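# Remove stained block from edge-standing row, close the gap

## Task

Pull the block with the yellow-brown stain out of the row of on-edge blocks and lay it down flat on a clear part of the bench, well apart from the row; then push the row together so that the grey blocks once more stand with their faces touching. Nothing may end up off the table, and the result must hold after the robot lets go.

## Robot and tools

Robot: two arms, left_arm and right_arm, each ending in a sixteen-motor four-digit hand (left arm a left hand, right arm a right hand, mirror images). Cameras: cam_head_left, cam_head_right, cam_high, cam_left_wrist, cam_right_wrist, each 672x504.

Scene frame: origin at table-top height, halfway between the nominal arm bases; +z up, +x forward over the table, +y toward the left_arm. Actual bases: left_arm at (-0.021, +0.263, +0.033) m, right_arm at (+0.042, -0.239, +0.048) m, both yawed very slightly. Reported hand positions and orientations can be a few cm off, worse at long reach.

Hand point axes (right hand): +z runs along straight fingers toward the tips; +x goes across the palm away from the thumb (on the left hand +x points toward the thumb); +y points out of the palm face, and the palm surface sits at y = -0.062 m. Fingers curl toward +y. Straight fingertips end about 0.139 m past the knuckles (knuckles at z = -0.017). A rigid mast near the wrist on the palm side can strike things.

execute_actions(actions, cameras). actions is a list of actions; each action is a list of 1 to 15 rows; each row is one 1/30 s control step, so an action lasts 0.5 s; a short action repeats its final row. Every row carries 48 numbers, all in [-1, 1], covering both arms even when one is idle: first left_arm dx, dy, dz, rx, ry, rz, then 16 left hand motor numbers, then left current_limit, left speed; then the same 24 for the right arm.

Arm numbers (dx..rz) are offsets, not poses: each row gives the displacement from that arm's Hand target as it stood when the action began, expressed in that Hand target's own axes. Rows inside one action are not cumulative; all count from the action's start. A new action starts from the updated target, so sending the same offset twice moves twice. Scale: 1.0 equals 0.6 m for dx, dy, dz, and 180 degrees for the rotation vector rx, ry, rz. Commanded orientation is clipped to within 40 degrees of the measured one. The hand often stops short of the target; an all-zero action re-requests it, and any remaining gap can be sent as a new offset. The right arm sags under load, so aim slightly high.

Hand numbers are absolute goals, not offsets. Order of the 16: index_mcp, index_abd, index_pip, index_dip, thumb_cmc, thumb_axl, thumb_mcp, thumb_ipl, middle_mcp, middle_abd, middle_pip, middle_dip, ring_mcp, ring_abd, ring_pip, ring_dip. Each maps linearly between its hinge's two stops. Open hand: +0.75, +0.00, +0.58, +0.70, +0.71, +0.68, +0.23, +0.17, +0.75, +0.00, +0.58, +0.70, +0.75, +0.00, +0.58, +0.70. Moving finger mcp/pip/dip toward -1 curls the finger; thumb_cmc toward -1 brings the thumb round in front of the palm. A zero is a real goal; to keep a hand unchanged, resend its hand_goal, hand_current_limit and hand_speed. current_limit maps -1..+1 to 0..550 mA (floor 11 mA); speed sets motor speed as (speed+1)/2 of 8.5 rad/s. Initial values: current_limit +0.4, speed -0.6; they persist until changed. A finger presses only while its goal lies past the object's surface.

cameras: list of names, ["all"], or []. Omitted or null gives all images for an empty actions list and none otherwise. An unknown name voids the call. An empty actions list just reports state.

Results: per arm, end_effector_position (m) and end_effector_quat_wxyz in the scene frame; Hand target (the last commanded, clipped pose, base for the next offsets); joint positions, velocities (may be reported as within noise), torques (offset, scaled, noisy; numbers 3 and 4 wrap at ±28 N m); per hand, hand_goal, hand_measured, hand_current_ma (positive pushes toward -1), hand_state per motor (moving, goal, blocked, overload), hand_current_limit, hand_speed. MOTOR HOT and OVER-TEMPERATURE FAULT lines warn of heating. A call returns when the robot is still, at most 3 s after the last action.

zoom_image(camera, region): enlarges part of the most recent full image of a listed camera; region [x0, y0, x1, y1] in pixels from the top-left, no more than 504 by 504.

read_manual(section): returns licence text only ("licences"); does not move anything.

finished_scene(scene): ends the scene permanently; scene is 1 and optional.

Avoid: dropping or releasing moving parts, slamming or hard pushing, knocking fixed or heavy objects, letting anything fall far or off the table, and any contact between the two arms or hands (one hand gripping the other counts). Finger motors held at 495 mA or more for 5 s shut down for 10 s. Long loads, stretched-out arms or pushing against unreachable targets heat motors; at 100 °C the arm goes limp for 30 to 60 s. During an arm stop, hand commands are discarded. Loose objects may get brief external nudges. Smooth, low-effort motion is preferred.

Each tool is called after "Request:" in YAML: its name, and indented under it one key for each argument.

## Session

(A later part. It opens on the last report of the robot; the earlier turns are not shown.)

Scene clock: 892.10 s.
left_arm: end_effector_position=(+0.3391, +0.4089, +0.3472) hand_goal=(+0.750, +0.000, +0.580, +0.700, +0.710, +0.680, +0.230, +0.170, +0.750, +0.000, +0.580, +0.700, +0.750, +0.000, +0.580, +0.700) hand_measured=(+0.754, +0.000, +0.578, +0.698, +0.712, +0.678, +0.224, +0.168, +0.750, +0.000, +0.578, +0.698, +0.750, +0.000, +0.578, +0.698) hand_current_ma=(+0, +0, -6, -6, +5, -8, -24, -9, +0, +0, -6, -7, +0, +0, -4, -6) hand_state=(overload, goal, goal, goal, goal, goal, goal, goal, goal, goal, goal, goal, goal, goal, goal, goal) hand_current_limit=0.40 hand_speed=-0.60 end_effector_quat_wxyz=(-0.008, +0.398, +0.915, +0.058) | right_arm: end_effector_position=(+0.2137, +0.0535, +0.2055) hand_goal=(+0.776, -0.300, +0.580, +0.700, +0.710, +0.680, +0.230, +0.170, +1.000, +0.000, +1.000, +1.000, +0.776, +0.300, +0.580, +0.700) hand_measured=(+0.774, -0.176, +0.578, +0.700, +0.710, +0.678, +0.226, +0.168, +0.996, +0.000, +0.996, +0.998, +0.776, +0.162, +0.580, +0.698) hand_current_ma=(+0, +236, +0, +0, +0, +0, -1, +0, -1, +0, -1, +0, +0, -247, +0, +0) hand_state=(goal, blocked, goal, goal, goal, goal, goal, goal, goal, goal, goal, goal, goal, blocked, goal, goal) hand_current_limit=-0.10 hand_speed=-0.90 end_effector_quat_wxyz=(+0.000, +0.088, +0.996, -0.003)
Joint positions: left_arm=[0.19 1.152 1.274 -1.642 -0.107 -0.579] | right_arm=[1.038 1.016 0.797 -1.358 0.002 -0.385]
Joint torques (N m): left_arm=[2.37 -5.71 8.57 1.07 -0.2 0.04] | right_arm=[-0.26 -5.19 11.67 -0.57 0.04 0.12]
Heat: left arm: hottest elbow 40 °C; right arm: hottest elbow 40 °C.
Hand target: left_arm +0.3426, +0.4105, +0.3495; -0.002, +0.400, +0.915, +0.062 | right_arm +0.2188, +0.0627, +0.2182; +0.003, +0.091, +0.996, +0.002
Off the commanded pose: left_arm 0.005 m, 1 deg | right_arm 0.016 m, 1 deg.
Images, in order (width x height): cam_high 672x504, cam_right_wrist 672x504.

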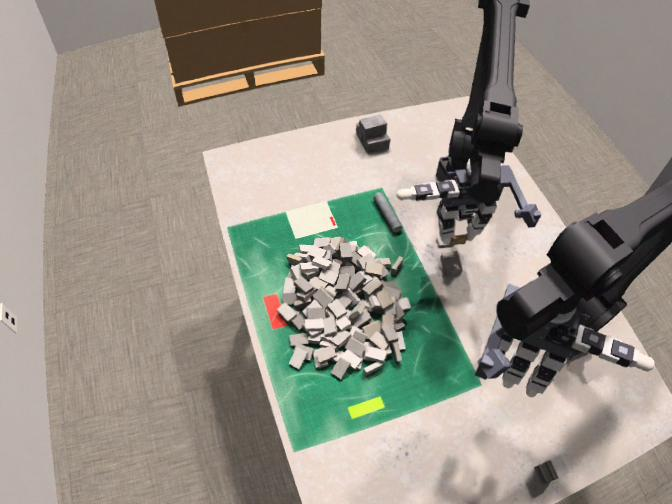

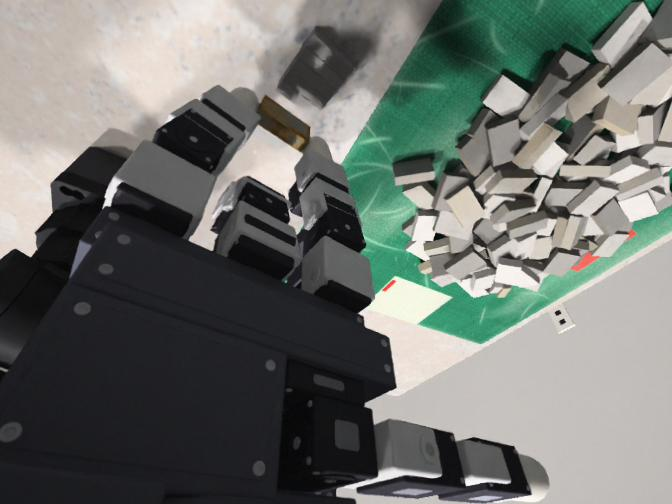

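Request:
execute_actions:
  actions:
    - [[0,0,0,0,0,0,0.75,0,0.58,0.7,0.71,0.68,0.23,0.17,0.75,0,0.58,0.7,0.75,0,0.58,0.7,0.4,-0.6,0.007,0.02,0,-0.03,0,0,0.775,-0.3,0.58,0.7,0.71,0.68,0.23,0.17,0.75,0,-0.5,-0.3,0.775,0.3,0.58,0.7,-0.1,-0.85]]
    - [[0,0,0,0,0,0,0.75,0,0.58,0.7,0.71,0.68,0.23,0.17,0.75,0,0.58,0.7,0.75,0,0.58,0.7,0.4,-0.6,0.007,0.02,0,-0.05,0,0,0.775,-0.3,0.58,0.7,0.71,0.68,0.23,0.17,0.75,0,-0.9,-0.7,0.775,0.3,0.58,0.7,-0.1,-0.85]]
  cameras: ["cam_right_wrist","cam_high"]

Request:
zoom_image:
  camera: "cam_high"
  region: [420, 190, 500, 250]

Scene clock: 927.43 s.
left_arm: end_effector_position=(+0.3391, +0.4089, +0.3472) hand_goal=(+0.750, +0.000, +0.580, +0.700, +0.710, +0.680, +0.230, +0.170, +0.750, +0.000, +0.580, +0.700, +0.750, +0.000, +0.580, +0.700) hand_measured=(+0.754, +0.000, +0.578, +0.698, +0.712, +0.678, +0.224, +0.168, +0.750, +0.000, +0.578, +0.698, +0.750, +0.000, +0.578, +0.698) hand_current_ma=(+0, +0, -6, -6, +5, -8, -24, -9, +0, +0, -6, -7, +0, +0, -4, -6) hand_state=(overload, goal, goal, goal, goal, goal, goal, goal, goal, goal, goal, goal, goal, goal, goal, goal) hand_current_limit=0.40 hand_speed=-0.60 end_effector_quat_wxyz=(-0.008, +0.398, +0.915, +0.058) | right_arm: end_effector_position=(+0.2137, +0.0838, +0.2149) hand_goal=(+0.776, -0.300, +0.580, +0.700, +0.710, +0.680, +0.230, +0.170, +0.750, +0.000, -0.900, -0.700, +0.776, +0.300, +0.580, +0.700) hand_measured=(+0.774, -0.294, +0.578, +0.698, +0.710, +0.678, +0.226, +0.168, +0.758, -0.002, -0.600, -0.698, +0.774, +0.294, +0.578, +0.696) hand_current_ma=(+0, +1, +0, +0, +0, +0, -1, +0, +3, +0, +11, +0, +0, -2, +0, -1) hand_state=(goal, goal, goal, goal, goal, goal, goal, goal, goal, goal, moving, goal, goal, goal, goal, goal) hand_current_limit=-0.10 hand_speed=-0.85 end_effector_quat_wxyz=(+0.011, +0.088, +0.989, +0.118)
Joint positions: left_arm=[0.19 1.152 1.274 -1.642 -0.107 -0.579] | right_arm=[1.044 0.941 0.706 -1.115 -0.086 -0.367]
Joint torques (N m): left_arm=[2.37 -5.66 8.53 1.07 -0.2 0.04] | right_arm=[-0.15 -6.12 9.25 0.85 -0.09 0.1]
Heat: left arm: hottest elbow 40 °C; right arm: hottest elbow 42 °C.
Hand target: left_arm +0.3426, +0.4105, +0.3495; -0.002, +0.400, +0.915, +0.062 | right_arm +0.2150, +0.0876, +0.2194; +0.014, +0.090, +0.988, +0.127
Off the commanded pose: left_arm 0.005 m, 1 deg | right_arm 0.006 m, 1 deg.
not at rest: the robot was still moving 3 seconds after this call's last action.
Images, in order (width x height): cam_high 672x504, cam_right_wrist 672x504.

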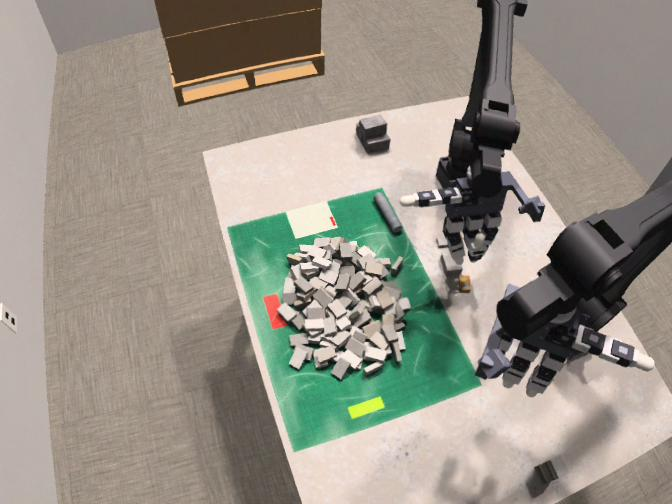

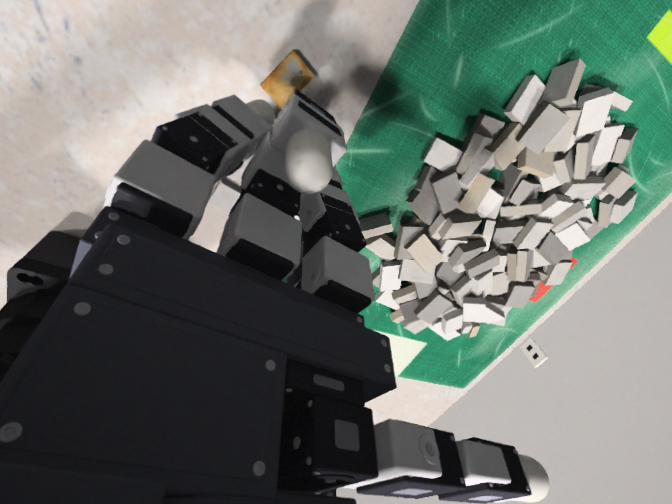

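Scaled by 6.300 from the camera's 672x504 image, which has a finer 960x720 frame.

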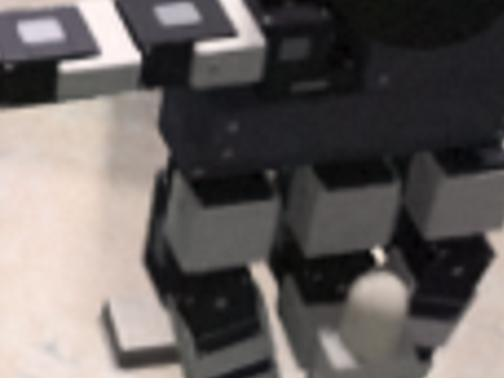

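Request:
zoom_image:
  camera: "cam_high"
  region: [425, 225, 495, 300]

Request:
zoom_image:
  camera: "cam_right_wrist"
  region: [240, 20, 380, 120]

Scaled by 6.720 from the camera's 672x504 image, which has a finer 960x720 frame.

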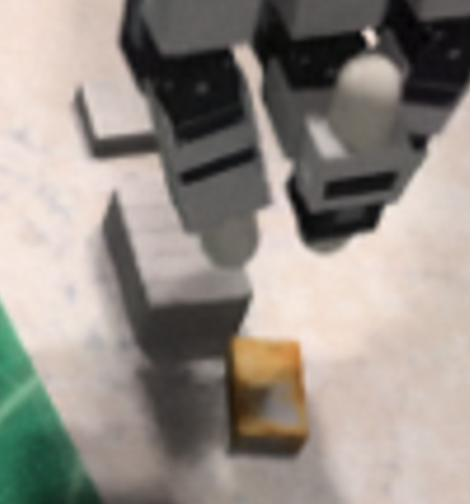

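Scaled by 3.600 from the camera's 672x504 image, which has a finer 960x720 frame.

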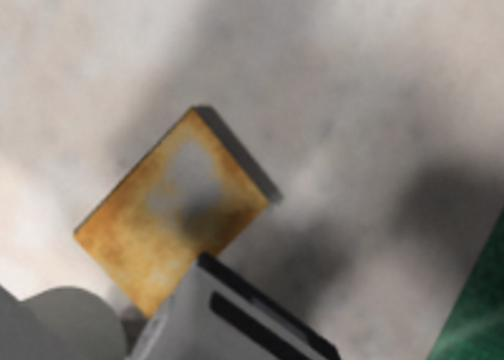

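Request:
execute_actions:
  actions:
    - [[0,0,0,0,0,0,0.75,0,0.58,0.7,0.71,0.68,0.23,0.17,0.75,0,0.58,0.7,0.75,0,0.58,0.7,0.4,-0.6,0,0,-0.02,0.04,0,0,0.76,0,0.58,0.7,0.71,0.68,0.23,0.17,0.75,0,-0.9,-0.7,0.76,0,0.58,0.7,0.2,-0.75]]
    - [[0,0,0,0,0,0,0.75,0,0.58,0.7,0.71,0.68,0.23,0.17,0.75,0,0.58,0.7,0.75,0,0.58,0.7,0.4,-0.6,0,0,-0.02,0.04,0,0,0.76,0,0.58,0.7,0.71,0.68,0.23,0.17,1,0,1,1,0.76,0,0.58,0.7,0.2,-0.75]]
  cameras: ["cam_right_wrist","cam_high","cam_head_left","cam_head_right"]

Request:
zoom_image:
  camera: "cam_high"
  region: [425, 225, 495, 300]

Request:
zoom_image:
  camera: "cam_right_wrist"
  region: [200, 0, 400, 150]

Request:
zoom_image:
  camera: "cam_head_left"
  region: [330, 385, 450, 465]

Scene clock: 1035.93 s.
left_arm: end_effector_position=(+0.3391, +0.4089, +0.3472) hand_goal=(+0.750, +0.000, +0.580, +0.700, +0.710, +0.680, +0.230, +0.170, +0.750, +0.000, +0.580, +0.700, +0.750, +0.000, +0.580, +0.700) hand_measured=(+0.754, +0.000, +0.578, +0.698, +0.712, +0.678, +0.224, +0.168, +0.750, +0.000, +0.578, +0.698, +0.750, +0.000, +0.578, +0.698) hand_current_ma=(+0, +0, -6, -6, +5, -8, -24, -9, +0, +0, -6, -7, +0, +0, -4, -6) hand_state=(overload, goal, goal, goal, goal, goal, goal, goal, goal, goal, goal, goal, goal, goal, goal, goal) hand_current_limit=0.40 hand_speed=-0.60 end_effector_quat_wxyz=(-0.008, +0.398, +0.915, +0.058) | right_arm: end_effector_position=(+0.2112, +0.0757, +0.2320) hand_goal=(+0.760, +0.000, +0.580, +0.700, +0.710, +0.680, +0.230, +0.170, +1.000, +0.000, +1.000, +1.000, +0.760, +0.000, +0.580, +0.700) hand_measured=(+0.760, -0.002, +0.578, +0.698, +0.712, +0.678, +0.226, +0.168, +0.996, -0.002, +0.994, +0.996, +0.760, +0.004, +0.578, +0.698) hand_current_ma=(+0, +0, +0, +0, +0, +0, -2, +0, -1, +0, -2, -1, +0, +0, +0, +0) hand_state=(goal, goal, goal, goal, goal, goal, goal, goal, goal, goal, goal, goal, goal, goal, goal, goal) hand_current_limit=0.20 hand_speed=-0.75 end_effector_quat_wxyz=(-0.001, +0.090, +0.996, -0.002)
Joint positions: left_arm=[0.19 1.152 1.274 -1.642 -0.107 -0.579] | right_arm=[1.089 1.052 0.89 -1.412 0 -0.33]
Joint torques (N m): left_arm=[2.2 -5.66 8.53 1.1 -0.21 0.03] | right_arm=[0.03 -6.24 11.32 -0.61 0.13 0.13]
Heat: left arm: hottest elbow 41 °C; right arm: hottest elbow 43 °C.
Hand target: left_arm +0.3426, +0.4105, +0.3495; -0.002, +0.400, +0.915, +0.062 | right_arm +0.2140, +0.0832, +0.2430; +0.003, +0.091, +0.996, +0.002
Off the commanded pose: left_arm 0.005 m, 1 deg | right_arm 0.014 m, 1 deg.
Images, in order (width x height): cam_head_left 672x504, cam_head_right 672x504, cam_high 672x504, cam_right_wrist 672x504.

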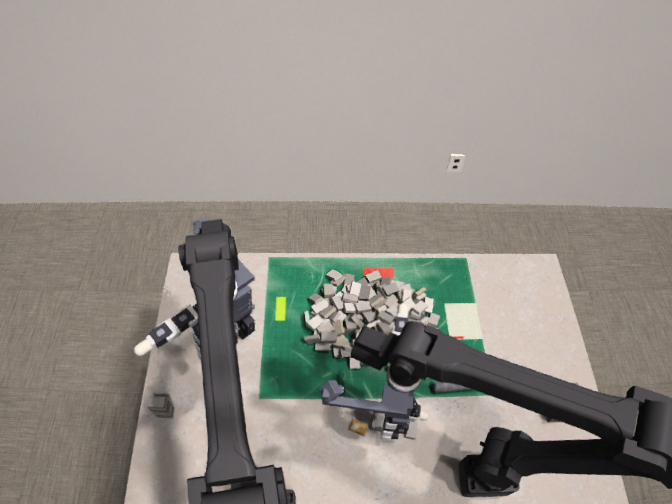

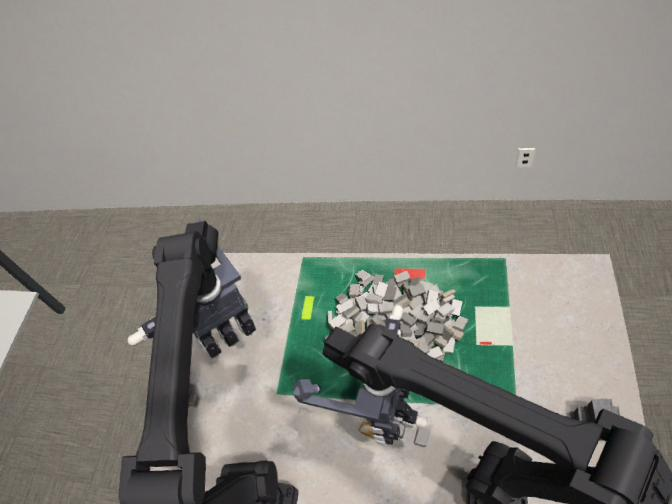

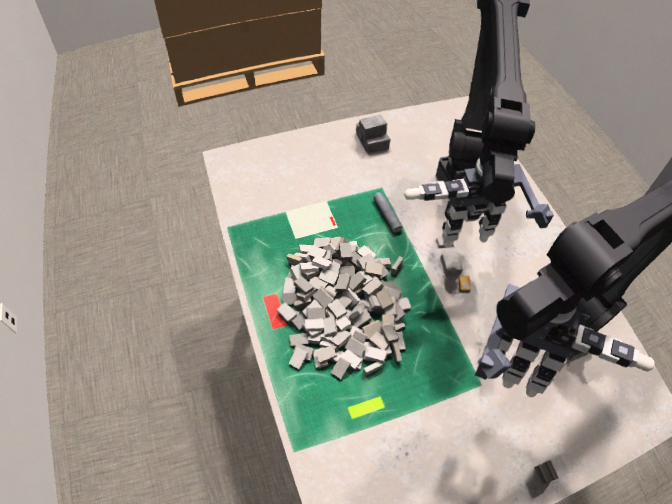

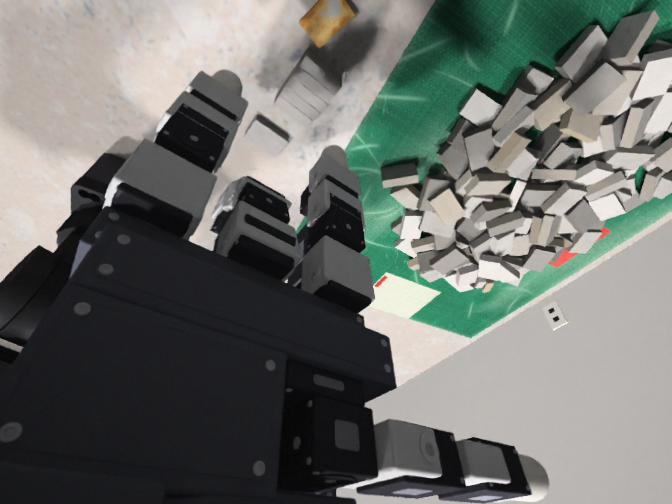

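Scaled by 6.720 from the camera's 672x504 image, which has a finer 960x720 frame.

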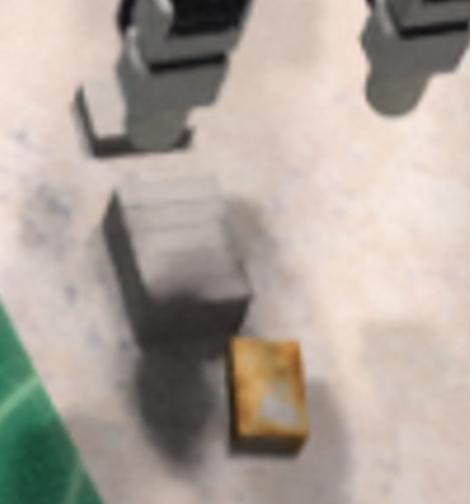

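Scaled by 2.520 from the camera's 672x504 image, which has a finer 960x720 frame.

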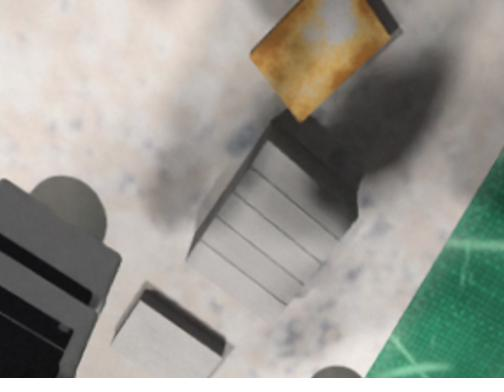

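Scaled by 4.200 from the camera's 672x504 image, which has a finer 960x720 frame.

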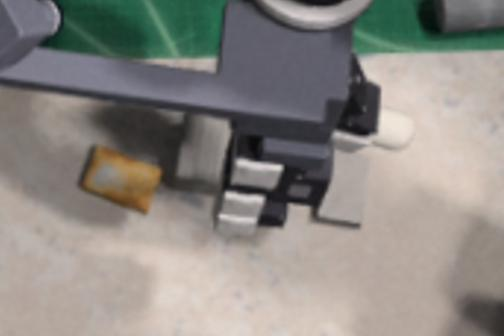

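Request:
zoom_image:
  camera: "cam_right_wrist"
  region: [230, 90, 320, 160]

Scaled by 5.600 from the camera's 672x504 image, which has a finer 960x720 frame.

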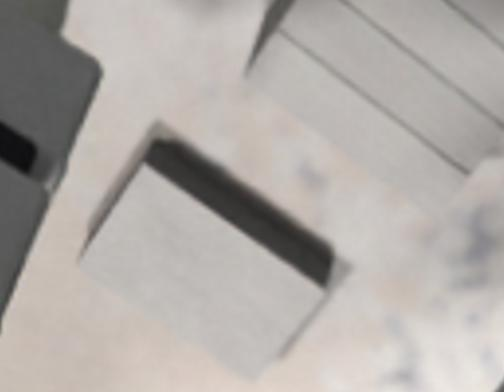

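Request:
execute_actions:
  actions:
    - [[0,0,0,0,0,0,0.75,0,0.58,0.7,0.71,0.68,0.23,0.17,0.75,0,0.58,0.7,0.75,0,0.58,0.7,0.4,-0.6,-0.004,-0.045,0.01,0,0,0,0.75,0,0.58,0.7,0.71,0.68,0.23,0.17,1,0,1,1,0.75,0,0.58,0.7,0.2,-0.75]]
    - [[0,0,0,0,0,0,0.75,0,0.58,0.7,0.71,0.68,0.23,0.17,0.75,0,0.58,0.7,0.75,0,0.58,0.7,0.4,-0.6,-0.006,-0.05,0.03,0,0,0,0.75,0,0.58,0.7,0.71,0.68,0.23,0.17,1,0,1,1,0.75,0,0.58,0.7,0.2,-0.75]]
    - [[0,0,0,0,0,0,0.75,0,0.58,0.7,0.71,0.68,0.23,0.17,0.75,0,0.58,0.7,0.75,0,0.58,0.7,0.4,-0.6,-0.0063,-0.05,0.04,0,0,0,0.75,0,0.58,0.7,0.71,0.68,0.23,0.17,1,0,1,1,0.75,0,0.58,0.7,0.2,-0.75]]
    - [[0,0,0,0,0,0,0.75,0,0.58,0.7,0.71,0.68,0.23,0.17,0.75,0,0.58,0.7,0.75,0,0.58,0.7,0.4,-0.6,0,0,0.05,0,0,0,0.75,0,0.58,0.7,0.71,0.68,0.23,0.17,1,0,1,1,0.75,0,0.58,0.7,0.2,-0.75]]
  cameras: ["cam_right_wrist","cam_high"]

Request:
zoom_image:
  camera: "cam_right_wrist"
  region: [200, 40, 360, 180]

Request:
zoom_image:
  camera: "cam_high"
  region: [415, 205, 485, 265]

Scene clock: 1080.67 s.
left_arm: end_effector_position=(+0.3391, +0.4089, +0.3472) hand_goal=(+0.750, +0.000, +0.580, +0.700, +0.710, +0.680, +0.230, +0.170, +0.750, +0.000, +0.580, +0.700, +0.750, +0.000, +0.580, +0.700) hand_measured=(+0.754, +0.000, +0.578, +0.698, +0.712, +0.678, +0.224, +0.168, +0.750, +0.000, +0.578, +0.698, +0.750, +0.000, +0.578, +0.698) hand_current_ma=(+0, +0, -6, -6, +5, -8, -24, -9, +0, +0, -6, -7, +0, +0, -4, -6) hand_state=(overload, goal, goal, goal, goal, goal, goal, goal, goal, goal, goal, goal, goal, goal, goal, goal) hand_current_limit=0.40 hand_speed=-0.60 end_effector_quat_wxyz=(-0.008, +0.398, +0.915, +0.058) | right_arm: end_effector_position=(+0.2061, -0.0070, +0.1645) hand_goal=(+0.750, +0.000, +0.580, +0.700, +0.710, +0.680, +0.230, +0.170, +1.000, +0.000, +1.000, +1.000, +0.750, +0.000, +0.580, +0.700) hand_measured=(+0.750, -0.002, +0.578, +0.698, +0.710, +0.678, +0.226, +0.168, +0.996, -0.002, +0.996, +0.998, +0.750, +0.002, +0.578, +0.698) hand_current_ma=(+0, +0, +0, +0, +0, +0, -2, +0, -1, +0, -1, +0, +0, +0, +0, +0) hand_state=(goal, goal, goal, goal, goal, goal, goal, goal, goal, goal, goal, goal, goal, goal, goal, goal) hand_current_limit=0.20 hand_speed=-0.75 end_effector_quat_wxyz=(+0.002, +0.095, +0.996, -0.001)
Joint positions: left_arm=[0.19 1.152 1.274 -1.642 -0.107 -0.579] | right_arm=[0.915 0.867 0.603 -1.306 0.004 -0.495]
Joint torques (N m): left_arm=[2.43 -5.66 8.54 1.09 -0.21 0.03] | right_arm=[-0.73 -2.9 8.69 0.36 -0.05 -0.1]
Heat: left arm: hottest elbow 41 °C; right arm: hottest elbow 46 °C.
Hand target: left_arm +0.3426, +0.4105, +0.3495; -0.002, +0.400, +0.915, +0.062 | right_arm +0.2084, -0.0039, +0.1644; +0.003, +0.091, +0.996, +0.002
Off the commanded pose: left_arm 0.005 m, 1 deg | right_arm 0.004 m, 1 deg.
Images, in order (width x height): cam_high 672x504, cam_right_wrist 672x504.

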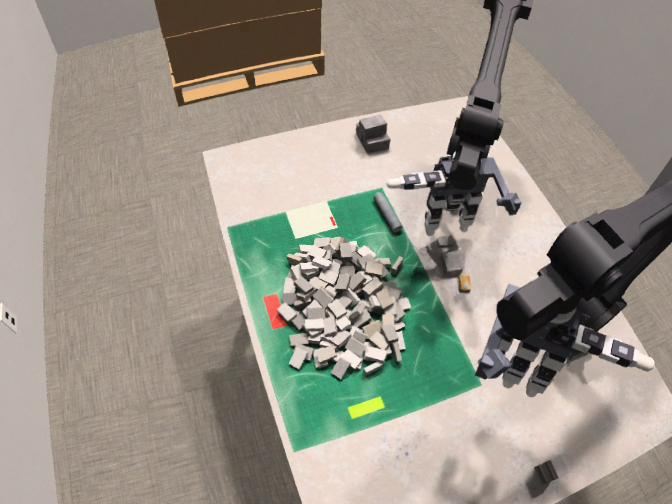

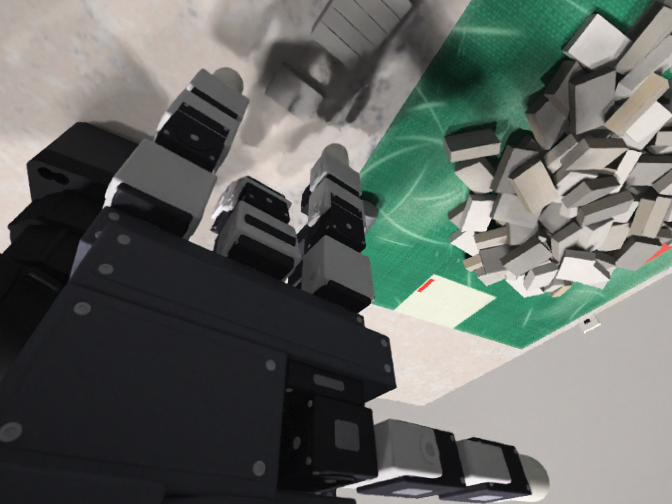

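Scaled by 3.150 from the camera's 672x504 image, which has a finer 960x720 frame.

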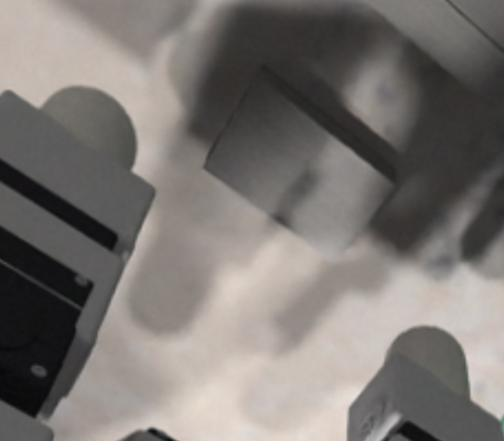

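Scaled by 7.200 from the camera's 672x504 image, which has a finer 960x720 frame.

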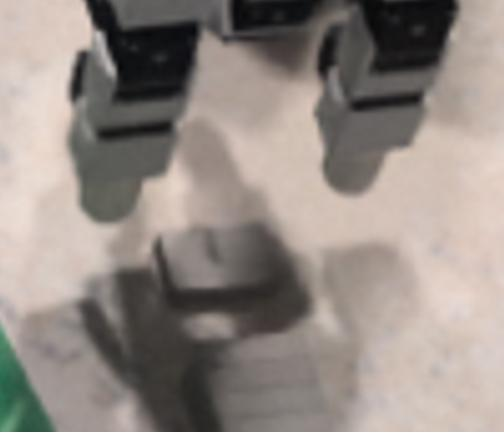

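Request:
execute_actions:
  actions:
    - [[0,0,0,0,0,0,0.75,0,0.58,0.7,0.71,0.68,0.23,0.17,0.75,0,0.58,0.7,0.75,0,0.58,0.7,0.4,-0.6,0,0,0.026,0,0,0,0.75,0,0.58,0.7,0.71,0.68,0.23,0.17,1,0,1,1,0.75,0,0.58,0.7,0.2,-0.75]]
    - [[0,0,0,0,0,0,0.75,0,0.58,0.7,0.71,0.68,0.23,0.17,0.75,0,0.58,0.7,0.75,0,0.58,0.7,0.4,-0.6,0,0,0.026,0,0,0,0.75,0,0.58,0.7,0.71,0.68,0.23,0.17,1,0,1,1,0.75,0,0.58,0.7,0.2,-0.75]]
  cameras: ["cam_right_wrist","cam_high"]

Request:
zoom_image:
  camera: "cam_right_wrist"
  region: [200, 40, 360, 180]

Request:
zoom_image:
  camera: "cam_high"
  region: [415, 205, 485, 265]

Scene clock: 1096.40 s.
left_arm: end_effector_position=(+0.3391, +0.4089, +0.3472) hand_goal=(+0.750, +0.000, +0.580, +0.700, +0.710, +0.680, +0.230, +0.170, +0.750, +0.000, +0.580, +0.700, +0.750, +0.000, +0.580, +0.700) hand_measured=(+0.754, +0.000, +0.578, +0.698, +0.712, +0.678, +0.224, +0.168, +0.750, +0.000, +0.578, +0.698, +0.750, +0.000, +0.578, +0.698) hand_current_ma=(+0, +0, -6, -6, +5, -8, -24, -9, +0, +0, -6, -7, +0, +0, -4, -6) hand_state=(overload, goal, goal, goal, goal, goal, goal, goal, goal, goal, goal, goal, goal, goal, goal, goal) hand_current_limit=0.40 hand_speed=-0.60 end_effector_quat_wxyz=(-0.008, +0.398, +0.915, +0.058) | right_arm: end_effector_position=(+0.2072, -0.0055, +0.1353) hand_goal=(+0.750, +0.000, +0.580, +0.700, +0.710, +0.680, +0.230, +0.170, +1.000, +0.000, +1.000, +1.000, +0.750, +0.000, +0.580, +0.700) hand_measured=(+0.750, -0.002, +0.578, +0.698, +0.710, +0.678, +0.226, +0.168, +0.996, -0.002, +0.996, +0.998, +0.750, +0.002, +0.578, +0.698) hand_current_ma=(+0, +0, +0, +0, +0, +0, -2, +0, -1, +0, -1, +0, +0, +0, +0, +0) hand_state=(goal, goal, goal, goal, goal, goal, goal, goal, goal, goal, goal, goal, goal, goal, goal, goal) hand_current_limit=0.20 hand_speed=-0.75 end_effector_quat_wxyz=(+0.003, +0.094, +0.996, +0.001)
Joint positions: left_arm=[0.19 1.152 1.274 -1.642 -0.107 -0.579] | right_arm=[0.915 0.905 0.54 -1.201 0.004 -0.496]
Joint torques (N m): left_arm=[2.43 -5.66 8.54 1.07 -0.21 0.04] | right_arm=[-0.85 -3.08 8.17 0.36 -0.05 -0.09]
Heat: left arm: hottest elbow 41 °C; right arm: hottest elbow 45 °C.
Hand target: left_arm +0.3426, +0.4105, +0.3495; -0.002, +0.400, +0.915, +0.062 | right_arm +0.2086, -0.0038, +0.1333; +0.003, +0.091, +0.996, +0.002
Off the commanded pose: left_arm 0.005 m, 1 deg | right_arm 0.003 m, 0 deg.
Images, in order (width x height): cam_high 672x504, cam_right_wrist 672x504.

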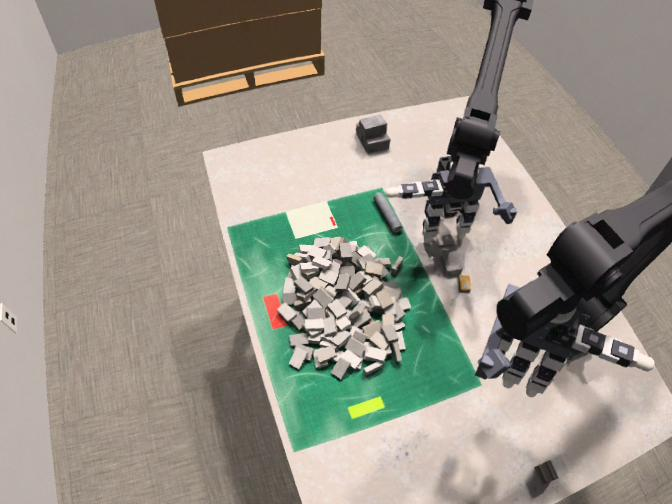

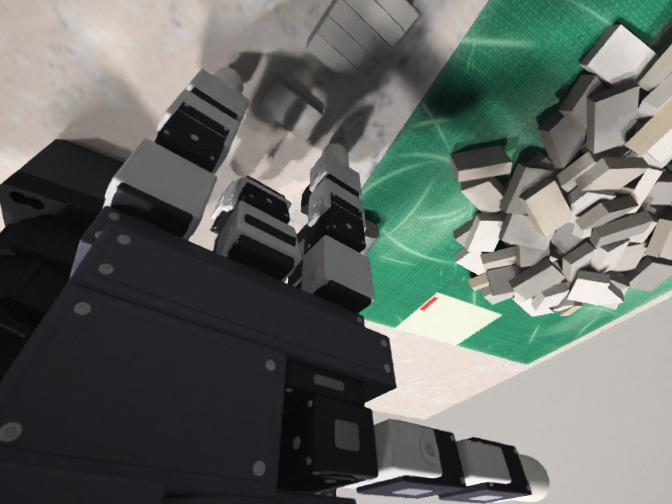

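Scaled by 3.150 from the camera's 672x504 image, which has a finer 960x720 frame.

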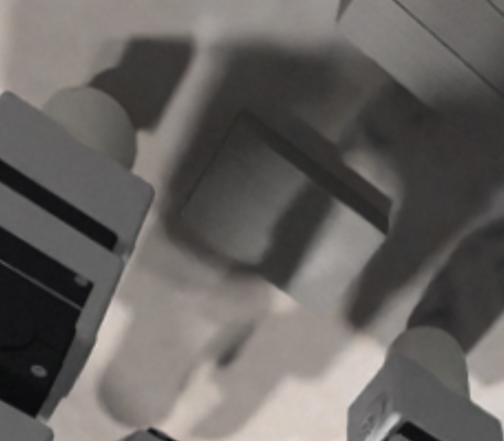

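Scaled by 7.200 from the camera's 672x504 image, which has a finer 960x720 frame.

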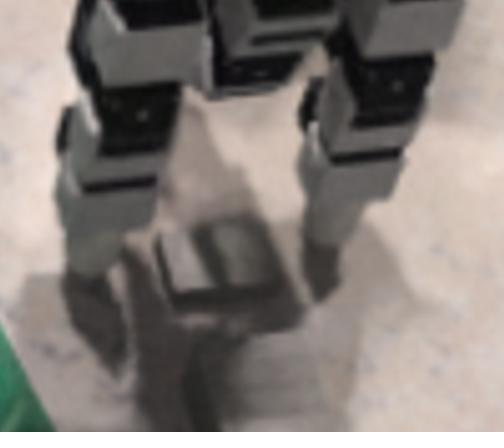

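Request:
execute_actions:
  actions:
    - [[0,0,0,0,0,0,0.75,0,0.58,0.7,0.71,0.68,0.23,0.17,0.75,0,0.58,0.7,0.75,0,0.58,0.7,0.4,-0.6,0,0,0.008,0,0,0,0.75,-0.12,0.58,0.7,0.71,0.68,0.23,0.17,1,0,1,1,0.75,0.12,0.58,0.7,0.0,-0.85]]
  cameras: ["cam_right_wrist","cam_high"]

Request:
zoom_image:
  camera: "cam_right_wrist"
  region: [200, 40, 360, 180]

Request:
zoom_image:
  camera: "cam_high"
  region: [415, 205, 485, 265]

Scene clock: 1116.20 s.
left_arm: end_effector_position=(+0.3391, +0.4089, +0.3472) hand_goal=(+0.750, +0.000, +0.580, +0.700, +0.710, +0.680, +0.230, +0.170, +0.750, +0.000, +0.580, +0.700, +0.750, +0.000, +0.580, +0.700) hand_measured=(+0.754, +0.000, +0.578, +0.698, +0.712, +0.678, +0.224, +0.168, +0.750, +0.000, +0.578, +0.698, +0.750, +0.000, +0.578, +0.698) hand_current_ma=(+0, +0, -6, -6, +5, -8, -24, -9, +0, +0, -6, -7, +0, +0, -4, -6) hand_state=(overload, goal, goal, goal, goal, goal, goal, goal, goal, goal, goal, goal, goal, goal, goal, goal) hand_current_limit=0.40 hand_speed=-0.60 end_effector_quat_wxyz=(-0.008, +0.398, +0.915, +0.058) | right_arm: end_effector_position=(+0.2084, -0.0041, +0.1332) hand_goal=(+0.750, -0.120, +0.580, +0.700, +0.710, +0.680, +0.230, +0.170, +1.000, +0.000, +1.000, +1.000, +0.750, +0.120, +0.580, +0.700) hand_measured=(+0.750, -0.116, +0.578, +0.698, +0.710, +0.678, +0.226, +0.168, +0.996, -0.002, +0.996, +0.998, +0.750, +0.116, +0.578, +0.698) hand_current_ma=(+0, +1, +0, +0, +0, +0, -2, +0, -1, +0, -1, +0, +0, -1, +0, +0) hand_state=(goal, goal, goal, goal, goal, goal, goal, goal, goal, goal, goal, goal, goal, goal, goal, goal) hand_current_limit=0.00 hand_speed=-0.85 end_effector_quat_wxyz=(+0.005, +0.094, +0.996, +0.004)
Joint positions: left_arm=[0.19 1.152 1.274 -1.642 -0.107 -0.579] | right_arm=[0.915 0.909 0.534 -1.184 0.004 -0.496]
Joint torques (N m): left_arm=[2.37 -5.66 8.54 1.14 -0.21 0.03] | right_arm=[-0.67 -2.84 7.73 0.34 -0.05 -0.09]
Heat: left arm: hottest elbow 41 °C; right arm: hottest elbow 43 °C.
Hand target: left_arm +0.3426, +0.4105, +0.3495; -0.002, +0.400, +0.915, +0.062 | right_arm +0.2086, -0.0037, +0.1285; +0.003, +0.091, +0.996, +0.002
Off the commanded pose: left_arm 0.005 m, 1 deg | right_arm 0.005 m, 0 deg.
Images, in order (width x height): cam_high 672x504, cam_right_wrist 672x504.

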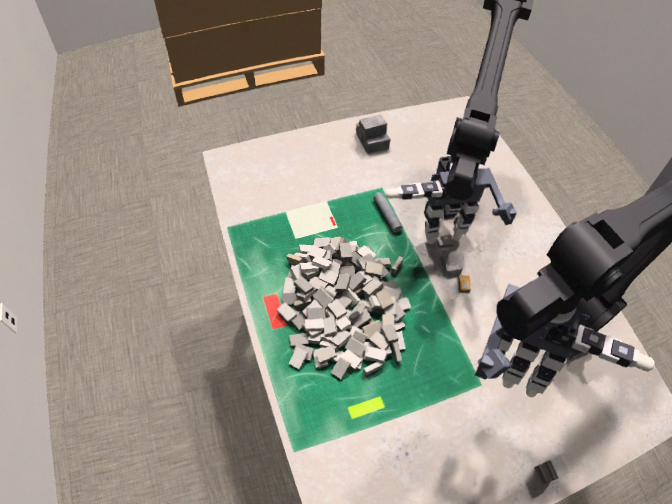

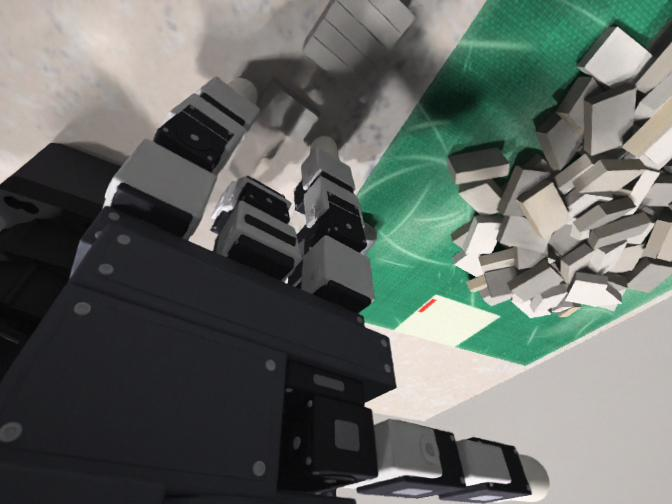

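Scaled by 3.150 from the camera's 672x504 image, which has a finer 960x720 frame.

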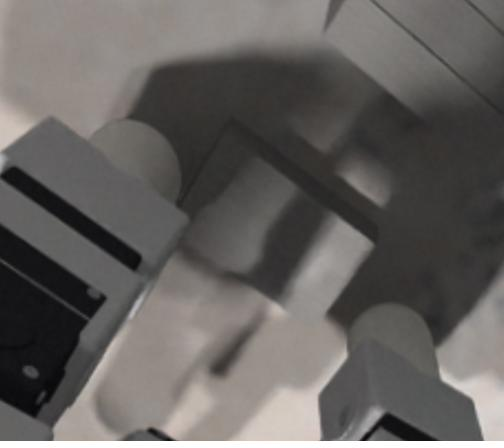

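Scaled by 7.200 from the camera's 672x504 image, which has a finer 960x720 frame.

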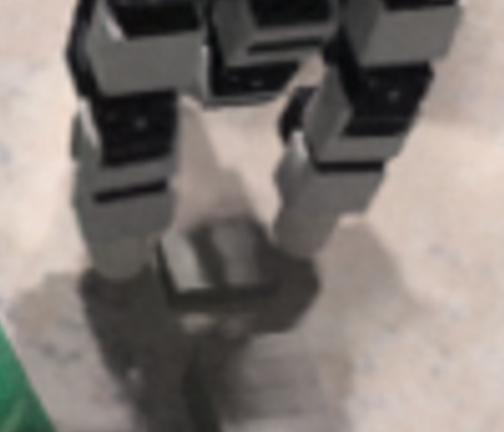

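Request:
execute_actions:
  actions:
    - [[0,0,0,0,0,0,0.75,0,0.58,0.7,0.71,0.68,0.23,0.17,0.75,0,0.58,0.7,0.75,0,0.58,0.7,0.4,-0.6,0,0,0.006,0,0,0,0.75,-0.14,0.58,0.7,0.71,0.68,0.23,0.17,1,0,1,1,0.75,0.14,0.58,0.7,0.0,-0.85]]

Scene clock: 1124.93 s.
left_arm: end_effector_position=(+0.3391, +0.4089, +0.3472) hand_goal=(+0.750, +0.000, +0.580, +0.700, +0.710, +0.680, +0.230, +0.170, +0.750, +0.000, +0.580, +0.700, +0.750, +0.000, +0.580, +0.700) hand_measured=(+0.754, +0.000, +0.578, +0.698, +0.712, +0.678, +0.224, +0.168, +0.750, +0.000, +0.578, +0.698, +0.750, +0.000, +0.578, +0.698) hand_current_ma=(+0, +0, -6, -6, +5, -8, -24, -9, +0, +0, -6, -7, +0, +0, -4, -6) hand_state=(overload, goal, goal, goal, goal, goal, goal, goal, goal, goal, goal, goal, goal, goal, goal, goal) hand_current_limit=0.40 hand_speed=-0.60 end_effector_quat_wxyz=(-0.008, +0.398, +0.915, +0.058) | right_arm: end_effector_position=(+0.2086, -0.0037, +0.1308) hand_goal=(+0.750, -0.140, +0.580, +0.700, +0.710, +0.680, +0.230, +0.170, +1.000, +0.000, +1.000, +1.000, +0.750, +0.140, +0.580, +0.700) hand_measured=(+0.750, -0.136, +0.580, +0.698, +0.710, +0.678, +0.226, +0.168, +0.996, -0.002, +0.996, +0.998, +0.750, +0.130, +0.578, +0.698) hand_current_ma=(+0, +1, +0, +0, +0, +0, -2, +0, -1, +0, -1, +0, +0, -3, +0, +0) hand_state=(goal, goal, goal, goal, goal, goal, goal, goal, goal, goal, goal, goal, goal, goal, goal, goal) hand_current_limit=0.00 hand_speed=-0.85 end_effector_quat_wxyz=(+0.005, +0.094, +0.996, +0.005)
Joint positions: left_arm=[0.19 1.152 1.274 -1.642 -0.107 -0.579] | right_arm=[0.915 0.913 0.529 -1.173 0.004 -0.496]
Joint torques (N m): left_arm=[2.49 -5.66 8.55 1.09 -0.2 0.04] | right_arm=[-0.79 -2.73 7.62 0.4 -0.04 -0.1]
Heat: left arm: hottest elbow 41 °C; right arm: hottest elbow 42 °C.
Hand target: left_arm +0.3426, +0.4105, +0.3495; -0.002, +0.400, +0.915, +0.062 | right_arm +0.2086, -0.0037, +0.1250; +0.003, +0.091, +0.996, +0.002
Off the commanded pose: left_arm 0.005 m, 1 deg | right_arm 0.006 m, 1 deg.

Request:
execute_actions:
  actions:
    - [[0,0,0,0,0,0,0.75,0,0.58,0.7,0.71,0.68,0.23,0.17,0.75,0,0.58,0.7,0.75,0,0.58,0.7,0.4,-0.6,0,0,0,0,0,0,0.75,-0.18,0.58,0.7,0.71,0.68,0.23,0.17,1,0,1,1,0.75,0.18,0.58,0.7,0.0,-0.9]]
    - [[0,0,0,0,0,0,0.75,0,0.58,0.7,0.71,0.68,0.23,0.17,0.75,0,0.58,0.7,0.75,0,0.58,0.7,0.4,-0.6,0,0,0,0,0,0,0.75,-0.28,0.58,0.7,0.71,0.68,0.23,0.17,1,0,1,1,0.75,0.28,0.58,0.7,0.0,-0.9]]
  cameras: ["cam_right_wrist","cam_high"]

Request:
zoom_image:
  camera: "cam_right_wrist"
  region: [200, 40, 360, 180]

Request:
zoom_image:
  camera: "cam_high"
  region: [415, 205, 485, 265]

Scene clock: 1137.07 s.
left_arm: end_effector_position=(+0.3391, +0.4089, +0.3472) hand_goal=(+0.750, +0.000, +0.580, +0.700, +0.710, +0.680, +0.230, +0.170, +0.750, +0.000, +0.580, +0.700, +0.750, +0.000, +0.580, +0.700) hand_measured=(+0.754, +0.000, +0.578, +0.698, +0.712, +0.678, +0.224, +0.168, +0.750, +0.000, +0.578, +0.698, +0.750, +0.000, +0.578, +0.698) hand_current_ma=(+0, +0, -6, -6, +5, -8, -24, -9, +0, +0, -6, -7, +0, +0, -4, -6) hand_state=(overload, goal, goal, goal, goal, goal, goal, goal, goal, goal, goal, goal, goal, goal, goal, goal) hand_current_limit=0.40 hand_speed=-0.60 end_effector_quat_wxyz=(-0.008, +0.398, +0.915, +0.058) | right_arm: end_effector_position=(+0.2086, -0.0037, +0.1306) hand_goal=(+0.750, -0.280, +0.580, +0.700, +0.710, +0.680, +0.230, +0.170, +1.000, +0.000, +1.000, +1.000, +0.750, +0.280, +0.580, +0.700) hand_measured=(+0.750, -0.176, +0.580, +0.698, +0.710, +0.678, +0.226, +0.168, +0.996, -0.002, +0.996, +0.998, +0.750, +0.160, +0.578, +0.698) hand_current_ma=(+0, +176, +0, +0, +0, +0, -2, +0, -1, +0, -1, +0, +0, -224, +0, +0) hand_state=(goal, blocked, goal, goal, goal, goal, goal, goal, goal, goal, goal, goal, goal, blocked, goal, goal) hand_current_limit=0.00 hand_speed=-0.90 end_effector_quat_wxyz=(+0.005, +0.094, +0.996, +0.005)
Joint positions: left_arm=[0.19 1.152 1.274 -1.642 -0.107 -0.579] | right_arm=[0.915 0.913 0.529 -1.173 0.004 -0.496]
Joint torques (N m): left_arm=[2.49 -5.77 8.57 1.13 -0.21 0.03] | right_arm=[-0.85 -2.78 7.6 0.43 -0.03 -0.09]
Heat: left arm: hottest elbow 41 °C; right arm: hottest elbow 42 °C.
Hand target: left_arm +0.3426, +0.4105, +0.3495; -0.002, +0.400, +0.915, +0.062 | right_arm +0.2086, -0.0037, +0.1250; +0.003, +0.091, +0.996, +0.002
Off the commanded pose: left_arm 0.005 m, 1 deg | right_arm 0.006 m, 1 deg.
Images, in order (width x height): cam_high 672x504, cam_right_wrist 672x504.

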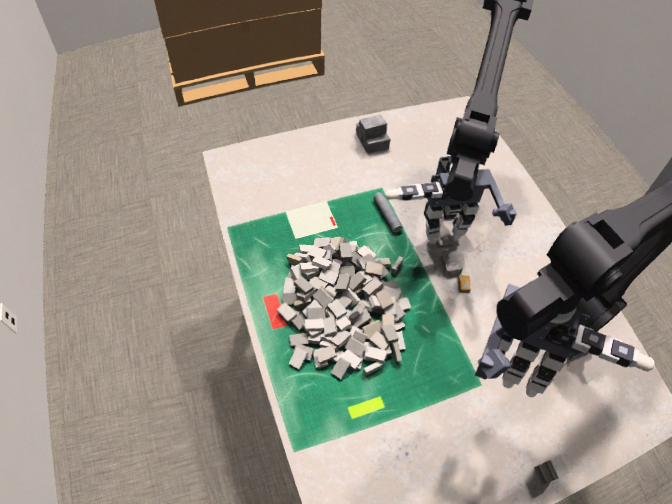

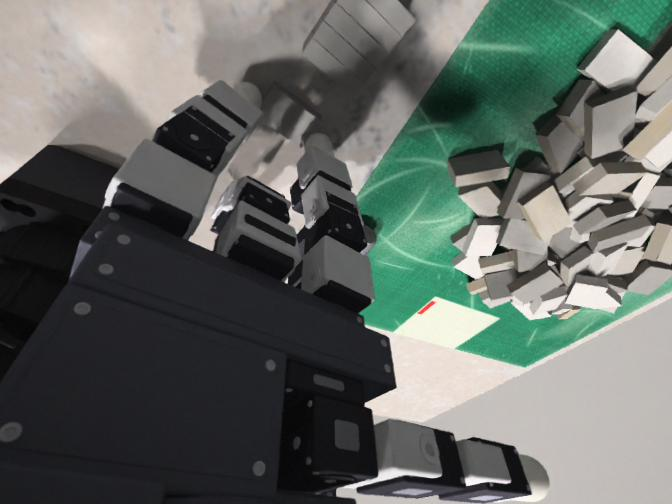

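Scaled by 3.150 from the camera's 672x504 image, which has a finer 960x720 frame.

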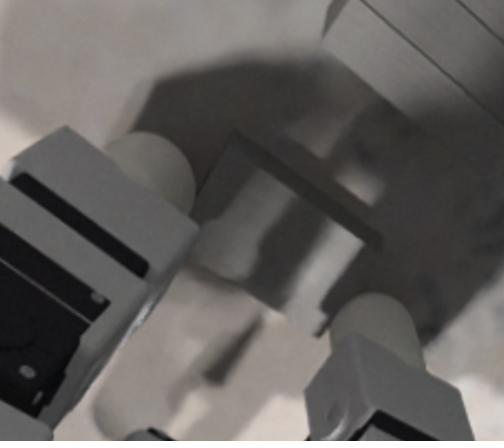

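Scaled by 7.200 from the camera's 672x504 image, which has a finer 960x720 frame.

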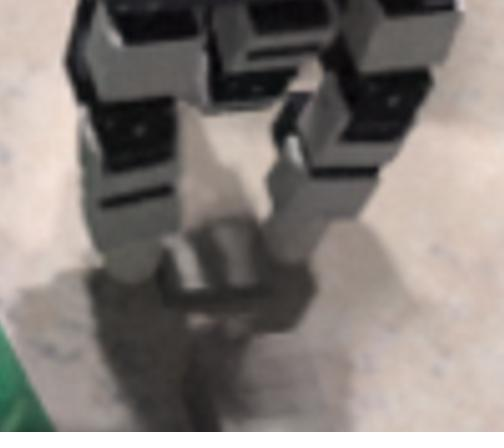

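Request:
execute_actions:
  actions:
    - [[0,0,0,0,0,0,0.75,0,0.58,0.7,0.71,0.68,0.23,0.17,0.75,0,0.58,0.7,0.75,0,0.58,0.7,0.4,-0.6,0,0,-0.012,0,0,0,0.75,-0.36,0.58,0.7,0.71,0.68,0.23,0.17,1,0,1,1,0.75,0.36,0.58,0.7,0.15,-0.9]]
    - [[0,0,0,0,0,0,0.75,0,0.58,0.7,0.71,0.68,0.23,0.17,0.75,0,0.58,0.7,0.75,0,0.58,0.7,0.4,-0.6,0,0,-0.013,0,0,0,0.75,-0.36,0.58,0.7,0.71,0.68,0.23,0.17,1,0,1,1,0.75,0.36,0.58,0.7,0.15,-0.9]]
    - [[0,0,0,0,0,0,0.75,0,0.58,0.7,0.71,0.68,0.23,0.17,0.75,0,0.58,0.7,0.75,0,0.58,0.7,0.4,-0.6,0,0,-0.013,0,0,0,0.75,-0.36,0.58,0.7,0.71,0.68,0.23,0.17,1,0,1,1,0.75,0.36,0.58,0.7,0.15,-0.9]]
    - [[0,0,0,0,0,0,0.75,0,0.58,0.7,0.71,0.68,0.23,0.17,0.75,0,0.58,0.7,0.75,0,0.58,0.7,0.4,-0.6,0,0.001,-0.013,0,0,0,0.75,-0.36,0.58,0.7,0.71,0.68,0.23,0.17,1,0,1,1,0.75,0.36,0.58,0.7,0.15,-0.9]]
  cameras: ["cam_right_wrist","cam_high"]

Request:
zoom_image:
  camera: "cam_right_wrist"
  region: [200, 40, 360, 180]

Request:
zoom_image:
  camera: "cam_high"
  region: [415, 205, 485, 265]

Scene clock: 1151.50 s.
left_arm: end_effector_position=(+0.3391, +0.4089, +0.3472) hand_goal=(+0.750, +0.000, +0.580, +0.700, +0.710, +0.680, +0.230, +0.170, +0.750, +0.000, +0.580, +0.700, +0.750, +0.000, +0.580, +0.700) hand_measured=(+0.754, +0.000, +0.578, +0.698, +0.712, +0.678, +0.224, +0.168, +0.750, +0.000, +0.578, +0.698, +0.750, +0.000, +0.578, +0.698) hand_current_ma=(+0, +0, -6, -6, +5, -8, -24, -9, +0, +0, -6, -7, +0, +0, -4, -6) hand_state=(overload, goal, goal, goal, goal, goal, goal, goal, goal, goal, goal, goal, goal, goal, goal, goal) hand_current_limit=0.40 hand_speed=-0.60 end_effector_quat_wxyz=(-0.008, +0.398, +0.915, +0.058) | right_arm: end_effector_position=(+0.1997, -0.0146, +0.1336) hand_goal=(+0.750, -0.360, +0.580, +0.700, +0.710, +0.680, +0.230, +0.170, +1.000, +0.000, +1.000, +1.000, +0.750, +0.360, +0.580, +0.700) hand_measured=(+0.744, -0.182, +0.576, +0.698, +0.710, +0.678, +0.226, +0.168, +0.996, -0.002, +0.996, +0.998, +0.750, +0.162, +0.580, +0.698) hand_current_ma=(-2, +316, -1, +0, +0, +0, -2, +0, -1, +0, -1, +0, +0, -316, +0, +0) hand_state=(goal, blocked, goal, goal, goal, goal, goal, goal, goal, goal, goal, goal, goal, blocked, goal, goal) hand_current_limit=0.15 hand_speed=-0.90 end_effector_quat_wxyz=(-0.008, +0.094, +0.995, -0.016)
Joint positions: left_arm=[0.19 1.152 1.274 -1.642 -0.107 -0.579] | right_arm=[0.915 0.897 0.541 -1.25 0.004 -0.496]
Joint torques (N m): left_arm=[2.43 -5.66 8.53 1.09 -0.21 0.02] | right_arm=[-0.67 -4.72 11.7 -0.59 -0.02 -0.07]
Heat: left arm: hottest elbow 41 °C; right arm: hottest elbow 41 °C.
Hand target: left_arm +0.3426, +0.4105, +0.3495; -0.002, +0.400, +0.915, +0.062 | right_arm +0.2086, -0.0032, +0.1556; +0.003, +0.091, +0.996, +0.002
Off the commanded pose: left_arm 0.005 m, 1 deg | right_arm 0.026 m, 2 deg.
Images, in order (width x height): cam_high 672x504, cam_right_wrist 672x504.

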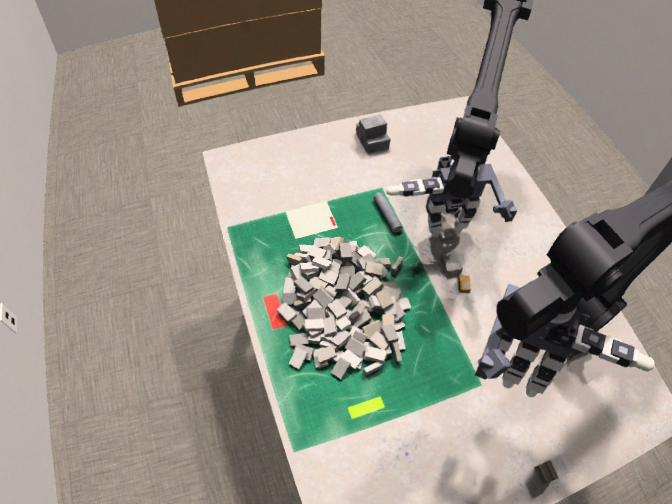

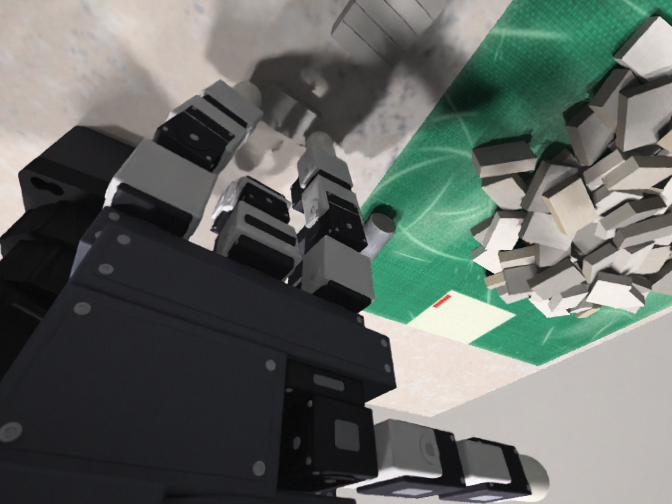

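Scaled by 3.150 from the camera's 672x504 image, which has a finer 960x720 frame.

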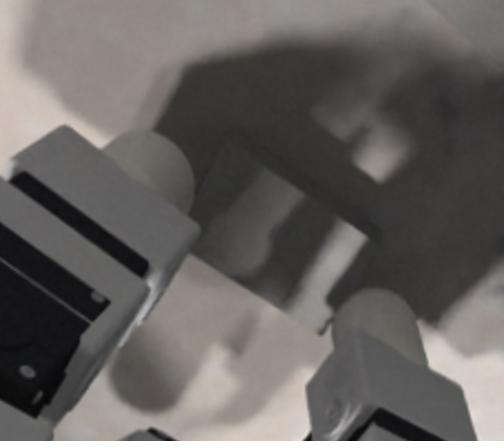

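Scaled by 7.200 from the camera's 672x504 image, which has a finer 960x720 frame.

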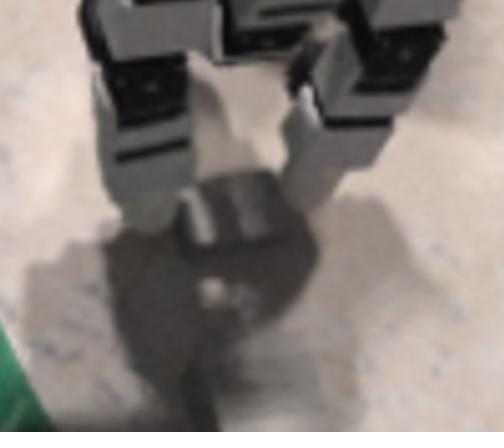

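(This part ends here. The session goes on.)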